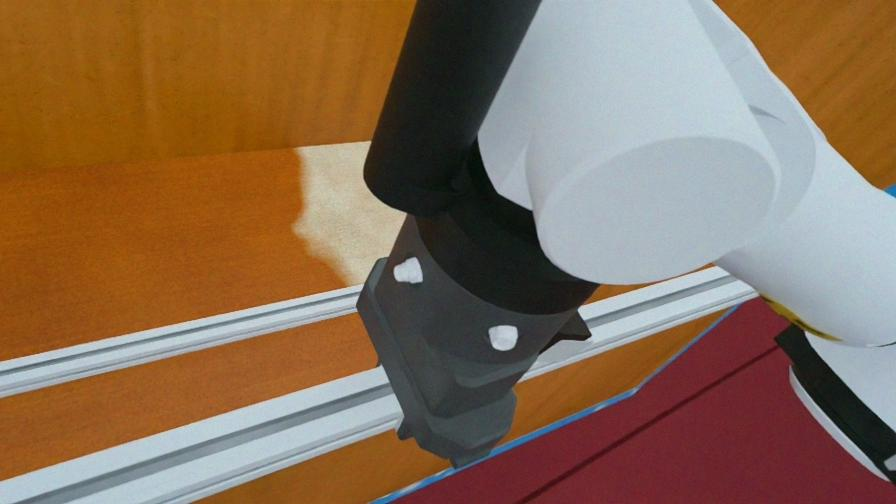

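Request:
move(target={"side": "right", "x": 0.42, "y": -0.189, "z": 0.74, "quat_wxyz": [1, 0, 0, 0.004]}, min_time_s=0.5, cameras=[])

Request:
move(base={"x_m_s": 0.2, "for_s": 1.0}, joints={"head_pan_rad": 0.3, "head_tilt_rad": 0.3}, cameras=["head_camera"])

Request:
move(target={"side": "right", "x": 0.45, "y": -0.189, "z": 0.6, "quat_wxyz": [1, 0, 0, 0.004]}, min_time_s=1.2, cameras=["head_camera"])

Scene clock: 840.43 s.
Joint torques (N m): left_arm=[11.81 3.45 2.37 -5.28 -0.03 -1.54 0.38] | right_arm=[-16.43 -9.26 -8.8 -3.71 0.51 -0.03 -0.31]
External joint torques (N m): left_arm=[0.8 0.5 -0.28 0.36 -0.09 -0.24 0.41] | right_arm=[-3.31 0.52 -0.54 -1.08 0.31 -0.03 -0.31]
Wrist force (N): left_arm=[-5.0 -1.6 -6.5] | right_arm=[-4.6 -3.9 -21.3]
Wrist torque (N m): left_arm=[-0.19 -0.45 0.24] | right_arm=[0.01 -0.48 -0.32]
Wrist force, peak (N): left_arm=[-5.7 -1.8 -6.8] | right_arm=[-4.7 -3.7 -21.5]
move: done
base_odometry: x=+0.302 y=-0.270 heading=-0.058
lidar_m: 0.42 0.46 0.99 3.97 2.04 1.42 1.33 1.36 1.79 4.22 0.66 0.46
base_status: not commanded
joint_positions: torso_squat_rad=+0.900 torso_shift_rad=+0.250 torso_pitch_rad=+0.700 torso_yaw_rad=+0.000 left_shoulder_pitch_rad=+0.900 left_shoulder_roll_rad=+0.150 left_shoulder_yaw_rad=-0.005 left_elbow_rad=-2.300 left_forearm_roll_rad=-0.008 left_wrist_pitch_rad=-0.045 left_hand_roll_rad=+0.025 left_gripper_m=+0.101 right_shoulder_pitch_rad=-1.255 right_shoulder_roll_rad=-1.130 right_shoulder_yaw_rad=+0.428 right_elbow_rad=-2.223 right_forearm_roll_rad=-1.298 right_wrist_pitch_rad=+1.919 right_hand_roll_rad=-1.199 right_gripper_m=+0.030 head_pan_rad=-0.500 head_tilt_rad=+0.300
joint_status: all done
wheel_motors_off: 0
motor_effort: left_wheel=+1(2) right_wheel=-4(6)
contact_limits: right_gripper_m 672.5 mA
chest: x=+0.0792 y=+0.0003 z=+0.9387 quat_wxyz=(+0.939, +0.000, +0.343, +0.000)
left_hand: x=+0.1636 y=+0.3266 z=+0.6064 quat_wxyz=(+0.919, +0.115, -0.374, -0.053)
right_hand: x=+0.4197 y=-0.1894 z=+0.7398 quat_wxyz=(+1.000, +0.000, +0.000, +0.004)
right_hand_status: reached (checked arc, planned for 0.5 s): 1 mm and 0.0 deg off.

Scene clock: 842.60 s.
Joint torques (N m): left_arm=[11.75 3.5 1.92 -5.49 -0.05 -1.16 0.29] | right_arm=[-15.6 -9.96 -9.34 -4.06 0.46 0 -0.3]
External joint torques (N m): left_arm=[0.74 0.55 -0.73 0.15 -0.11 0.14 0.32] | right_arm=[-2.47 -0.18 -1.08 -1.43 0.26 0 -0.3]
Wrist force (N): left_arm=[-5.4 -1.8 -6.6] | right_arm=[-4.7 -4.1 -21.6]
Wrist torque (N m): left_arm=[-0.16 -0.49 0.26] | right_arm=[0.03 -0.52 -0.34]
Wrist force, peak (N): left_arm=[-5.1 -1.6 -7.2] | right_arm=[-4.5 -4.3 -21.9]
move: done
base_odometry: x=+0.502 y=-0.282 heading=-0.058
lidar_m: 0.23 0.25 0.34 1.18 2.32 1.64 1.52 1.56 2.04 4.83 0.36 0.25
base_status: done (sent for 1 of 1 s)
joint_positions: torso_squat_rad=+0.900 torso_shift_rad=+0.250 torso_pitch_rad=+0.700 torso_yaw_rad=+0.000 left_shoulder_pitch_rad=+0.900 left_shoulder_roll_rad=+0.150 left_shoulder_yaw_rad=-0.005 left_elbow_rad=-2.300 left_forearm_roll_rad=-0.008 left_wrist_pitch_rad=-0.045 left_hand_roll_rad=+0.025 left_gripper_m=+0.101 right_shoulder_pitch_rad=-1.255 right_shoulder_roll_rad=-1.130 right_shoulder_yaw_rad=+0.428 right_elbow_rad=-2.223 right_forearm_roll_rad=-1.298 right_wrist_pitch_rad=+1.919 right_hand_roll_rad=-1.199 right_gripper_m=+0.030 head_pan_rad=+0.300 head_tilt_rad=+0.300
joint_status: all done
wheel_motors_off: 0
motor_effort: left_wheel=+1(30) right_wheel=-5(25)
contact_limits: right_gripper_m 672.5 mA
chest: x=+0.0792 y=+0.0003 z=+0.9387 quat_wxyz=(+0.939, +0.000, +0.343, +0.000)
left_hand: x=+0.1636 y=+0.3266 z=+0.6064 quat_wxyz=(+0.919, +0.115, -0.374, -0.053)
right_hand: x=+0.4197 y=-0.1893 z=+0.7398 quat_wxyz=(+1.000, +0.000, +0.000, +0.004)
head_camera: T_world_to_cam=[[0.173167, -0.970573, -0.167333, 0.147222], [-0.81229, -0.0446655, -0.581541, 0.866086], [0.556954, 0.236627, -0.796122, 0.673598], [0, 0, 0, 1]] pos_world=[0.302856, 0.0221827, 1.06457]

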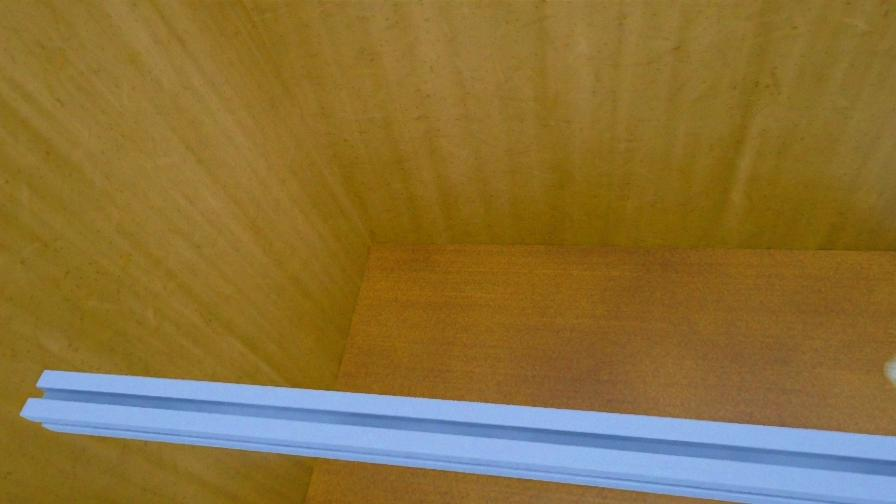

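Scene clock: 844.13 s.
Joint torques (N m): left_arm=[11.89 3.66 1.84 -6 -0.05 -1.32 0.23] | right_arm=[-16.6 -9.42 -9.55 -7.25 0.44 0.14 -0.2]
External joint torques (N m): left_arm=[0.89 0.71 -0.81 -0.36 -0.11 -0.01 0.26] | right_arm=[-3.14 0.02 -1.45 -2.23 0.22 0.14 -0.2]
Wrist force (N): left_arm=[-5.2 -1.3 -6.4] | right_arm=[-4.8 -4.4 -21.5]
Wrist torque (N m): left_arm=[-0.19 -0.46 0.26] | right_arm=[0.04 -0.51 -0.34]
Wrist force, peak (N): left_arm=[-6.1 -1.6 -6.9] | right_arm=[-4.9 -4.1 -22.6]
move: done
base_odometry: x=+0.502 y=-0.281 heading=-0.058
lidar_m: 0.24 0.25 0.33 1.19 2.33 1.64 1.53 1.57 2.06 4.83 0.35 0.25
base_status: not commanded
joint_positions: torso_squat_rad=+0.900 torso_shift_rad=+0.250 torso_pitch_rad=+0.700 torso_yaw_rad=+0.000 left_shoulder_pitch_rad=+0.900 left_shoulder_roll_rad=+0.150 left_shoulder_yaw_rad=-0.005 left_elbow_rad=-2.300 left_forearm_roll_rad=-0.008 left_wrist_pitch_rad=-0.045 left_hand_roll_rad=+0.025 left_gripper_m=+0.101 right_shoulder_pitch_rad=-1.107 right_shoulder_roll_rad=-0.971 right_shoulder_yaw_rad=+0.620 right_elbow_rad=-1.889 right_forearm_roll_rad=-0.937 right_wrist_pitch_rad=+1.620 right_hand_roll_rad=-0.954 right_gripper_m=+0.030 head_pan_rad=+0.300 head_tilt_rad=+0.300
joint_status: all done
wheel_motors_off: 0
motor_effort: left_wheel=+2(3) right_wheel=-4(6)
contact_limits: right_gripper_m 672.5 mA
chest: x=+0.0792 y=+0.0003 z=+0.9387 quat_wxyz=(+0.939, +0.000, +0.343, +0.000)
left_hand: x=+0.1636 y=+0.3266 z=+0.6064 quat_wxyz=(+0.919, +0.115, -0.374, -0.053)
right_hand: x=+0.4495 y=-0.1893 z=+0.5997 quat_wxyz=(+1.000, +0.000, +0.000, +0.004)
right_hand_status: reached (checked arc, planned for 1.2 s): 1 mm and 0.1 deg off.
head_camera: T_world_to_cam=[[0.173167, -0.970573, -0.167333, 0.147222], [-0.81229, -0.0446655, -0.581541, 0.866086], [0.556954, 0.236627, -0.796122, 0.673598], [0, 0, 0, 1]] pos_world=[0.302856, 0.0221827, 1.06457]

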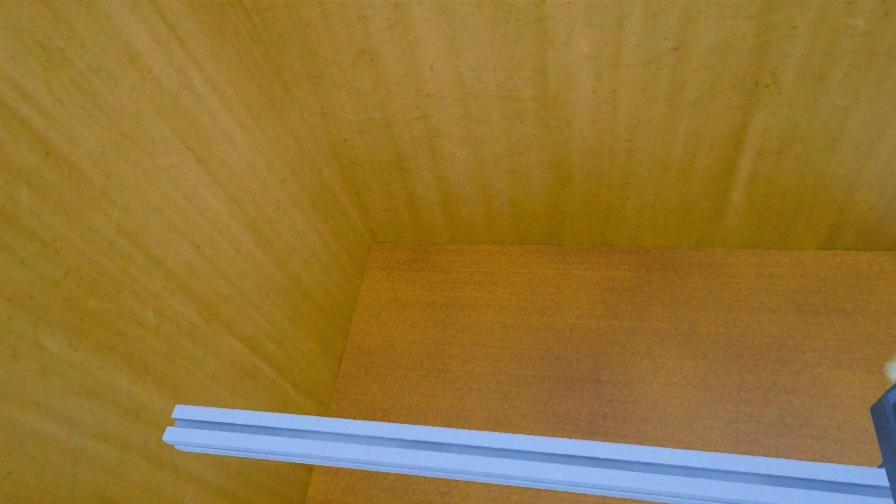

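Request:
move(target={"side": "right", "x": 0.46, "y": -0.189, "z": 0.54, "quat_wxyz": [1, 0, 0, 0.004]}, min_time_s=0.8, cameras=[])

Request:
move(joints={"torso_pitch_rad": 0.89, "head_tilt_rad": 0.25, "head_pan_rad": 0.2}, min_time_s=1.2, cameras=[])

Request:
move(target={"side": "right", "x": 0.45, "y": -0.189, "z": 0.39, "quat_wxyz": [1, 0, 0, 0.004]}, min_time_s=1.2, cameras=["head_camera", "right_wrist_camera"])

Scene clock: 852.90 s.
Joint torques (N m): left_arm=[11.4 3.82 1.85 -5.78 0.01 -1.45 0.18] | right_arm=[-16.3 -9.75 -8.67 -8.07 0.5 0.02 0.14]
External joint torques (N m): left_arm=[0.39 0.87 -0.8 -0.14 -0.05 -0.14 0.22] | right_arm=[-2.56 -0.78 -1.14 -2.66 0.27 0.06 0.14]
Wrist force (N): left_arm=[-5.1 -1.5 -6.7] | right_arm=[-4.6 -4.0 -21.7]
Wrist torque (N m): left_arm=[-0.20 -0.46 0.25] | right_arm=[0.24 -0.50 -0.39]
Wrist force, peak (N): left_arm=[-5.7 -1.7 -6.8] | right_arm=[-4.7 -3.4 -23.1]
move: done
base_odometry: x=+0.502 y=-0.281 heading=-0.058
lidar_m: 0.24 0.25 0.34 1.18 2.33 1.64 1.53 1.56 2.05 4.83 0.36 0.25
base_status: not commanded
joint_positions: torso_squat_rad=+0.900 torso_shift_rad=+0.250 torso_pitch_rad=+0.700 torso_yaw_rad=+0.000 left_shoulder_pitch_rad=+0.900 left_shoulder_roll_rad=+0.150 left_shoulder_yaw_rad=-0.005 left_elbow_rad=-2.300 left_forearm_roll_rad=-0.008 left_wrist_pitch_rad=-0.045 left_hand_roll_rad=+0.025 left_gripper_m=+0.101 right_shoulder_pitch_rad=-1.089 right_shoulder_roll_rad=-0.875 right_shoulder_yaw_rad=+0.680 right_elbow_rad=-1.675 right_forearm_roll_rad=-0.841 right_wrist_pitch_rad=+1.475 right_hand_roll_rad=-0.855 right_gripper_m=+0.030 head_pan_rad=+0.300 head_tilt_rad=+0.300
joint_status: all done
wheel_motors_off: 0
motor_effort: left_wheel=+3(3) right_wheel=-4(5)
contact_limits: right_gripper_m 672.5 mA
chest: x=+0.0792 y=+0.0003 z=+0.9387 quat_wxyz=(+0.939, +0.000, +0.343, +0.000)
left_hand: x=+0.1636 y=+0.3266 z=+0.6064 quat_wxyz=(+0.919, +0.115, -0.374, -0.053)
right_hand: x=+0.4596 y=-0.1892 z=+0.5396 quat_wxyz=(+1.000, +0.000, +0.001, +0.004)
right_hand_status: reached (checked arc, planned for 0.8 s): 1 mm and 0.1 deg off.

Scene clock: 854.40 s.
Joint torques (N m): left_arm=[14.07 3.25 2.62 -4.41 -0.08 -0.95 0.14] | right_arm=[-12.92 -8.52 -7.02 -8.27 0.11 0.33 -0.21]
External joint torques (N m): left_arm=[1.5 0.42 0.06 -0.4 -0.14 0.09 0.16] | right_arm=[-2.44 -0.32 -0.86 -2.44 0.16 0.1 -0.2]
Wrist force (N): left_arm=[-4.1 -1.3 -7.4] | right_arm=[-1.8 -4.3 -21.4]
Wrist torque (N m): left_arm=[-0.23 -0.40 0.27] | right_arm=[0.04 -0.46 -0.38]
Wrist force, peak (N): left_arm=[-4.5 -1.6 -7.8] | right_arm=[-2.7 -4.2 -22.5]
move: done
base_odometry: x=+0.502 y=-0.281 heading=-0.058
lidar_m: 0.23 0.25 0.34 1.20 2.32 1.63 1.52 1.56 2.05 4.83 0.36 0.25
base_status: not commanded
joint_positions: torso_squat_rad=+0.900 torso_shift_rad=+0.250 torso_pitch_rad=+0.890 torso_yaw_rad=+0.000 left_shoulder_pitch_rad=+0.900 left_shoulder_roll_rad=+0.150 left_shoulder_yaw_rad=-0.005 left_elbow_rad=-2.300 left_forearm_roll_rad=-0.008 left_wrist_pitch_rad=-0.045 left_hand_roll_rad=+0.025 left_gripper_m=+0.101 right_shoulder_pitch_rad=-1.089 right_shoulder_roll_rad=-0.875 right_shoulder_yaw_rad=+0.680 right_elbow_rad=-1.675 right_forearm_roll_rad=-0.841 right_wrist_pitch_rad=+1.475 right_hand_roll_rad=-0.855 right_gripper_m=+0.030 head_pan_rad=+0.200 head_tilt_rad=+0.250
joint_status: all done
wheel_motors_off: 0
motor_effort: left_wheel=+3(4) right_wheel=-1(5)
contact_limits: right_gripper_m 672.5 mA
chest: x=+0.1202 y=+0.0003 z=+0.8968 quat_wxyz=(+0.903, +0.000, +0.431, +0.000)
left_hand: x=+0.1404 y=+0.3266 z=+0.5545 quat_wxyz=(+0.950, +0.110, -0.285, -0.063)
right_hand: x=+0.4185 y=-0.1892 z=+0.4331 quat_wxyz=(+0.995, +0.000, +0.095, +0.004)

Scene clock: 855.93 s.
Joint torques (N m): left_arm=[13.11 3.37 1.86 -4.09 0.08 -1.05 -0.05] | right_arm=[-11.89 -6.63 -6.25 -8.33 0.59 -0.17 0.09]
External joint torques (N m): left_arm=[0.54 0.53 -0.7 -0.09 0.02 -0.01 -0.02] | right_arm=[-1.65 1.11 -0.52 -2.43 0.37 -0.16 0.1]
Wrist force (N): left_arm=[-4.5 -1.7 -7.5] | right_arm=[-4.5 -4.1 -21.8]
Wrist torque (N m): left_arm=[-0.18 -0.48 0.26] | right_arm=[-0.03 -0.47 -0.34]
Wrist force, peak (N): left_arm=[-4.6 -1.6 -7.5] | right_arm=[-5.2 -4.1 -22.3]
move: done
base_odometry: x=+0.502 y=-0.281 heading=-0.058
lidar_m: 0.23 0.24 0.34 1.19 2.32 1.63 1.52 1.57 2.05 4.82 0.36 0.25
base_status: not commanded
joint_positions: torso_squat_rad=+0.900 torso_shift_rad=+0.250 torso_pitch_rad=+0.890 torso_yaw_rad=+0.000 left_shoulder_pitch_rad=+0.900 left_shoulder_roll_rad=+0.150 left_shoulder_yaw_rad=-0.005 left_elbow_rad=-2.300 left_forearm_roll_rad=-0.008 left_wrist_pitch_rad=-0.045 left_hand_roll_rad=+0.025 left_gripper_m=+0.101 right_shoulder_pitch_rad=-1.064 right_shoulder_roll_rad=-0.815 right_shoulder_yaw_rad=+0.717 right_elbow_rad=-1.552 right_forearm_roll_rad=-0.638 right_wrist_pitch_rad=+1.245 right_hand_roll_rad=-0.852 right_gripper_m=+0.030 head_pan_rad=+0.200 head_tilt_rad=+0.250
joint_status: all done
wheel_motors_off: 0
motor_effort: left_wheel=+3(4) right_wheel=-2(6)
contact_limits: right_gripper_m 672.5 mA
chest: x=+0.1202 y=+0.0003 z=+0.8968 quat_wxyz=(+0.903, +0.000, +0.431, +0.000)
left_hand: x=+0.1404 y=+0.3266 z=+0.5545 quat_wxyz=(+0.950, +0.110, -0.285, -0.063)
right_hand: x=+0.4497 y=-0.1894 z=+0.3898 quat_wxyz=(+1.000, +0.000, +0.000, +0.004)
right_hand_status: reached (checked arc, planned for 1.2 s): 1 mm and 0.1 deg off.
head_camera: T_world_to_cam=[[0.0751358, -0.989519, -0.123319, 0.108162], [-0.888163, -0.0101852, -0.459415, 0.775966], [0.453344, 0.144046, -0.879619, 0.69439], [0, 0, 0, 1]] pos_world=[0.36626, 0.0149078, 0.980628]
right_wrist_camera: T_world_to_cam=[[-0.999929, 0.0102683, -0.00606804, 0.455641], [0.00644662, 0.893323, 0.449369, 0.0213584], [0.010035, 0.449298, -0.893326, 0.502912], [0, 0, 0, 1]] pos_world=[0.450424, -0.249716, 0.442431]

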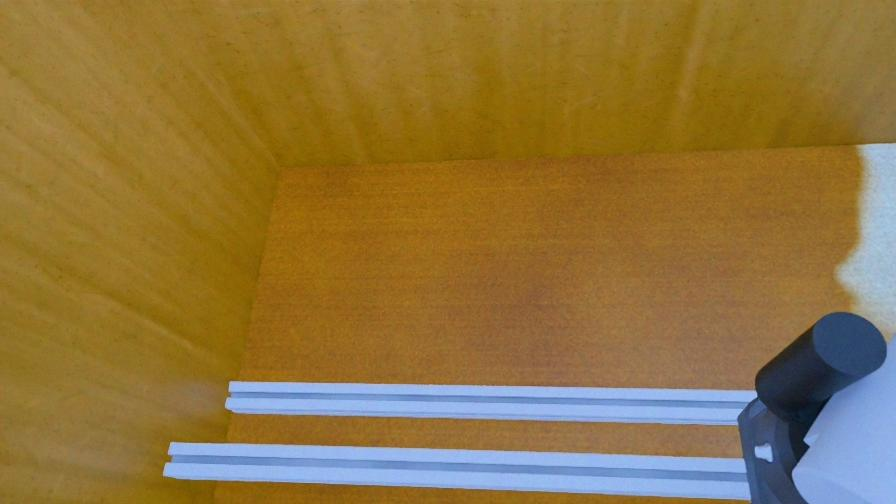

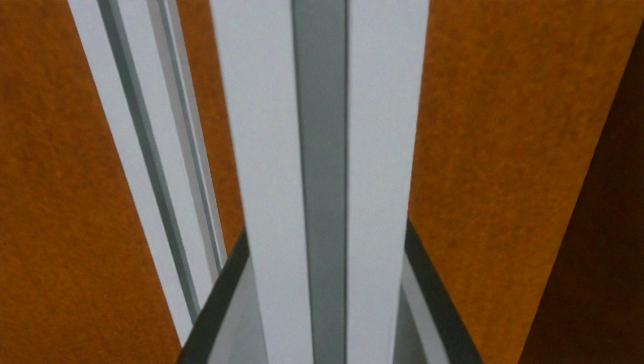

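Request:
move(target={"side": "right", "x": 0.478, "y": -0.188, "z": 0.335, "quat_wxyz": [1, 0, 0, 0.001]}, min_time_s=1.0, cameras=["head_camera", "right_wrist_camera"])

Request:
move(joints={"head_pan_rad": -0.5}, cameras=["head_camera"])

Scene clock: 878.60 s.
Joint torques (N m): left_arm=[12.91 2.86 1.24 -4.02 -0.27 -1.08 0.03] | right_arm=[-14.06 -7.91 -5.17 -7.86 0.29 0.14 -0.41]
External joint torques (N m): left_arm=[0.34 0.02 -1.32 -0.01 -0.33 -0.03 0.06] | right_arm=[-2.06 -1.08 -0.61 -2.75 0.07 0.08 -0.41]
Wrist force (N): left_arm=[-4.3 -1.2 -7.1] | right_arm=[-4.6 -4.3 -22.0]
Wrist torque (N m): left_arm=[-0.22 -0.42 0.26] | right_arm=[0.14 -0.49 -0.36]
Wrist force, peak (N): left_arm=[-4.7 -1.5 -7.8] | right_arm=[-7.0 -7.0 -21.9]
move: done
base_odometry: x=+0.502 y=-0.281 heading=-0.058
lidar_m: 0.23 0.25 0.33 1.18 2.34 1.64 1.52 1.56 2.05 4.82 0.36 0.25
base_status: not commanded
joint_positions: torso_squat_rad=+0.900 torso_shift_rad=+0.250 torso_pitch_rad=+0.890 torso_yaw_rad=+0.000 left_shoulder_pitch_rad=+0.900 left_shoulder_roll_rad=+0.150 left_shoulder_yaw_rad=-0.005 left_elbow_rad=-2.300 left_forearm_roll_rad=-0.008 left_wrist_pitch_rad=-0.045 left_hand_roll_rad=+0.025 left_gripper_m=+0.101 right_shoulder_pitch_rad=-1.172 right_shoulder_roll_rad=-0.650 right_shoulder_yaw_rad=+0.718 right_elbow_rad=-1.128 right_forearm_roll_rad=-0.644 right_wrist_pitch_rad=+1.065 right_hand_roll_rad=-0.679 right_gripper_m=+0.030 head_pan_rad=+0.200 head_tilt_rad=+0.250
joint_status: all done
wheel_motors_off: 0
motor_effort: left_wheel=+3(4) right_wheel=-2(5)
contact_limits: right_gripper_m 672.5 mA
chest: x=+0.1202 y=+0.0003 z=+0.8968 quat_wxyz=(+0.903, +0.000, +0.431, +0.000)
left_hand: x=+0.1404 y=+0.3266 z=+0.5545 quat_wxyz=(+0.950, +0.110, -0.285, -0.063)
right_hand: x=+0.4772 y=-0.1882 z=+0.3352 quat_wxyz=(+1.000, +0.000, +0.000, +0.001)
right_hand_status: reached (checked arc, planned for 1.0 s): 1 mm and 0.1 deg off.
head_camera: T_world_to_cam=[[0.0751803, -0.989504, -0.123406, 0.108231], [-0.888163, -0.0101845, -0.459416, 0.775966], [0.453338, 0.144144, -0.879607, 0.694379], [0, 0, 0, 1]] pos_world=[0.36626, 0.0149076, 0.980628]
right_wrist_camera: T_world_to_cam=[[-0.999839, 0.0162759, -0.00749953, 0.484414], [0.0111696, 0.893245, 0.449432, 0.0423095], [0.0140138, 0.449276, -0.893283, 0.451274], [0, 0, 0, 1]] pos_world=[0.47754, -0.248424, 0.387733]

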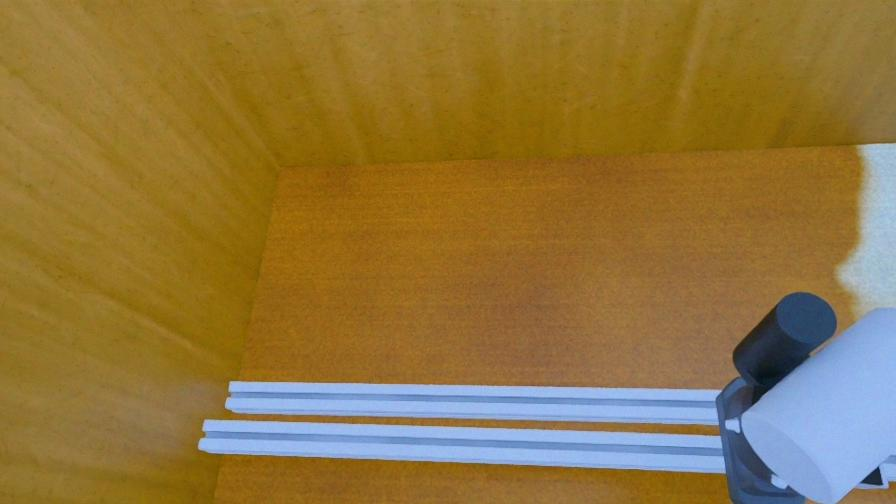

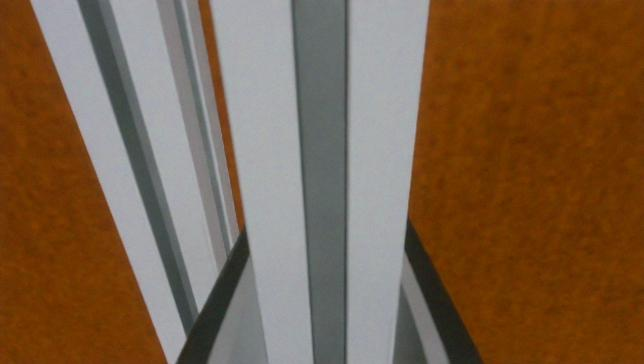

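Scene clock: 879.73 s.
Joint torques (N m): left_arm=[12.57 3.12 1.15 -3.98 -0.02 -1.12 0.16] | right_arm=[-13.79 -7.54 -4.89 -7.73 0.36 -0.15 -0.36]
External joint torques (N m): left_arm=[0 0.29 -1.41 0.02 -0.07 -0.07 0.19] | right_arm=[-1.79 -0.7 -0.34 -2.56 0.15 -0.14 -0.36]
Wrist force (N): left_arm=[-4.2 -1.2 -7.4] | right_arm=[-4.5 -4.2 -21.5]
Wrist torque (N m): left_arm=[-0.24 -0.41 0.26] | right_arm=[-0.02 -0.47 -0.38]
Wrist force, peak (N): left_arm=[-4.7 -1.3 -7.5] | right_arm=[-4.6 -4.4 -21.9]
move: done
base_odometry: x=+0.502 y=-0.281 heading=-0.058
lidar_m: 0.23 0.25 0.34 1.19 2.33 1.63 1.52 1.56 2.06 4.83 0.36 0.24
base_status: not commanded
joint_positions: torso_squat_rad=+0.900 torso_shift_rad=+0.250 torso_pitch_rad=+0.890 torso_yaw_rad=+0.000 left_shoulder_pitch_rad=+0.900 left_shoulder_roll_rad=+0.150 left_shoulder_yaw_rad=-0.005 left_elbow_rad=-2.300 left_forearm_roll_rad=-0.008 left_wrist_pitch_rad=-0.045 left_hand_roll_rad=+0.025 left_gripper_m=+0.101 right_shoulder_pitch_rad=-1.172 right_shoulder_roll_rad=-0.650 right_shoulder_yaw_rad=+0.718 right_elbow_rad=-1.128 right_forearm_roll_rad=-0.644 right_wrist_pitch_rad=+1.065 right_hand_roll_rad=-0.679 right_gripper_m=+0.030 head_pan_rad=-0.500 head_tilt_rad=+0.250
joint_status: all done
wheel_motors_off: 0
motor_effort: left_wheel=+3(4) right_wheel=-4(6)
contact_limits: right_gripper_m 672.5 mA
chest: x=+0.1202 y=+0.0003 z=+0.8968 quat_wxyz=(+0.903, +0.000, +0.431, +0.000)
left_hand: x=+0.1404 y=+0.3266 z=+0.5545 quat_wxyz=(+0.950, +0.110, -0.285, -0.063)
right_hand: x=+0.4772 y=-0.1882 z=+0.3352 quat_wxyz=(+1.000, +0.000, +0.000, +0.001)
head_camera: T_world_to_cam=[[-0.347065, -0.849137, 0.398136, -0.293973], [-0.862238, 0.121917, -0.491611, 0.800745], [0.368906, -0.513909, -0.774472, 0.613386], [0, 0, 0, 1]] pos_world=[0.362124, -0.0320235, 0.985747]

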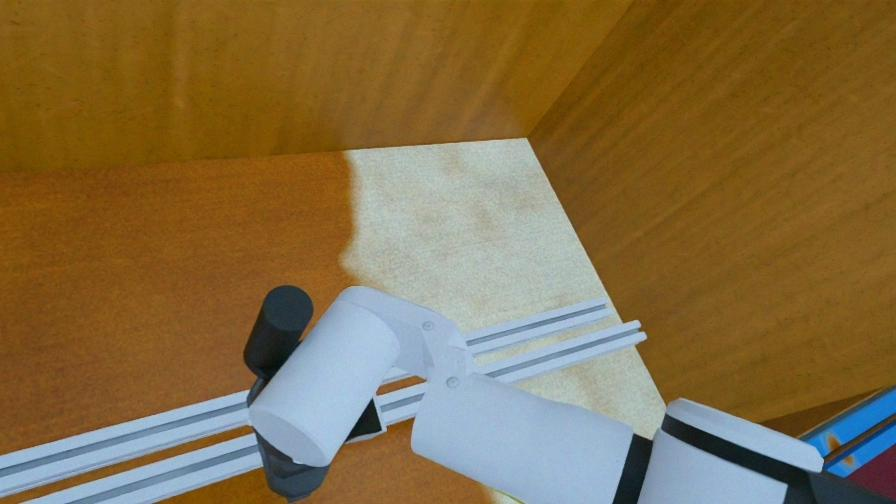

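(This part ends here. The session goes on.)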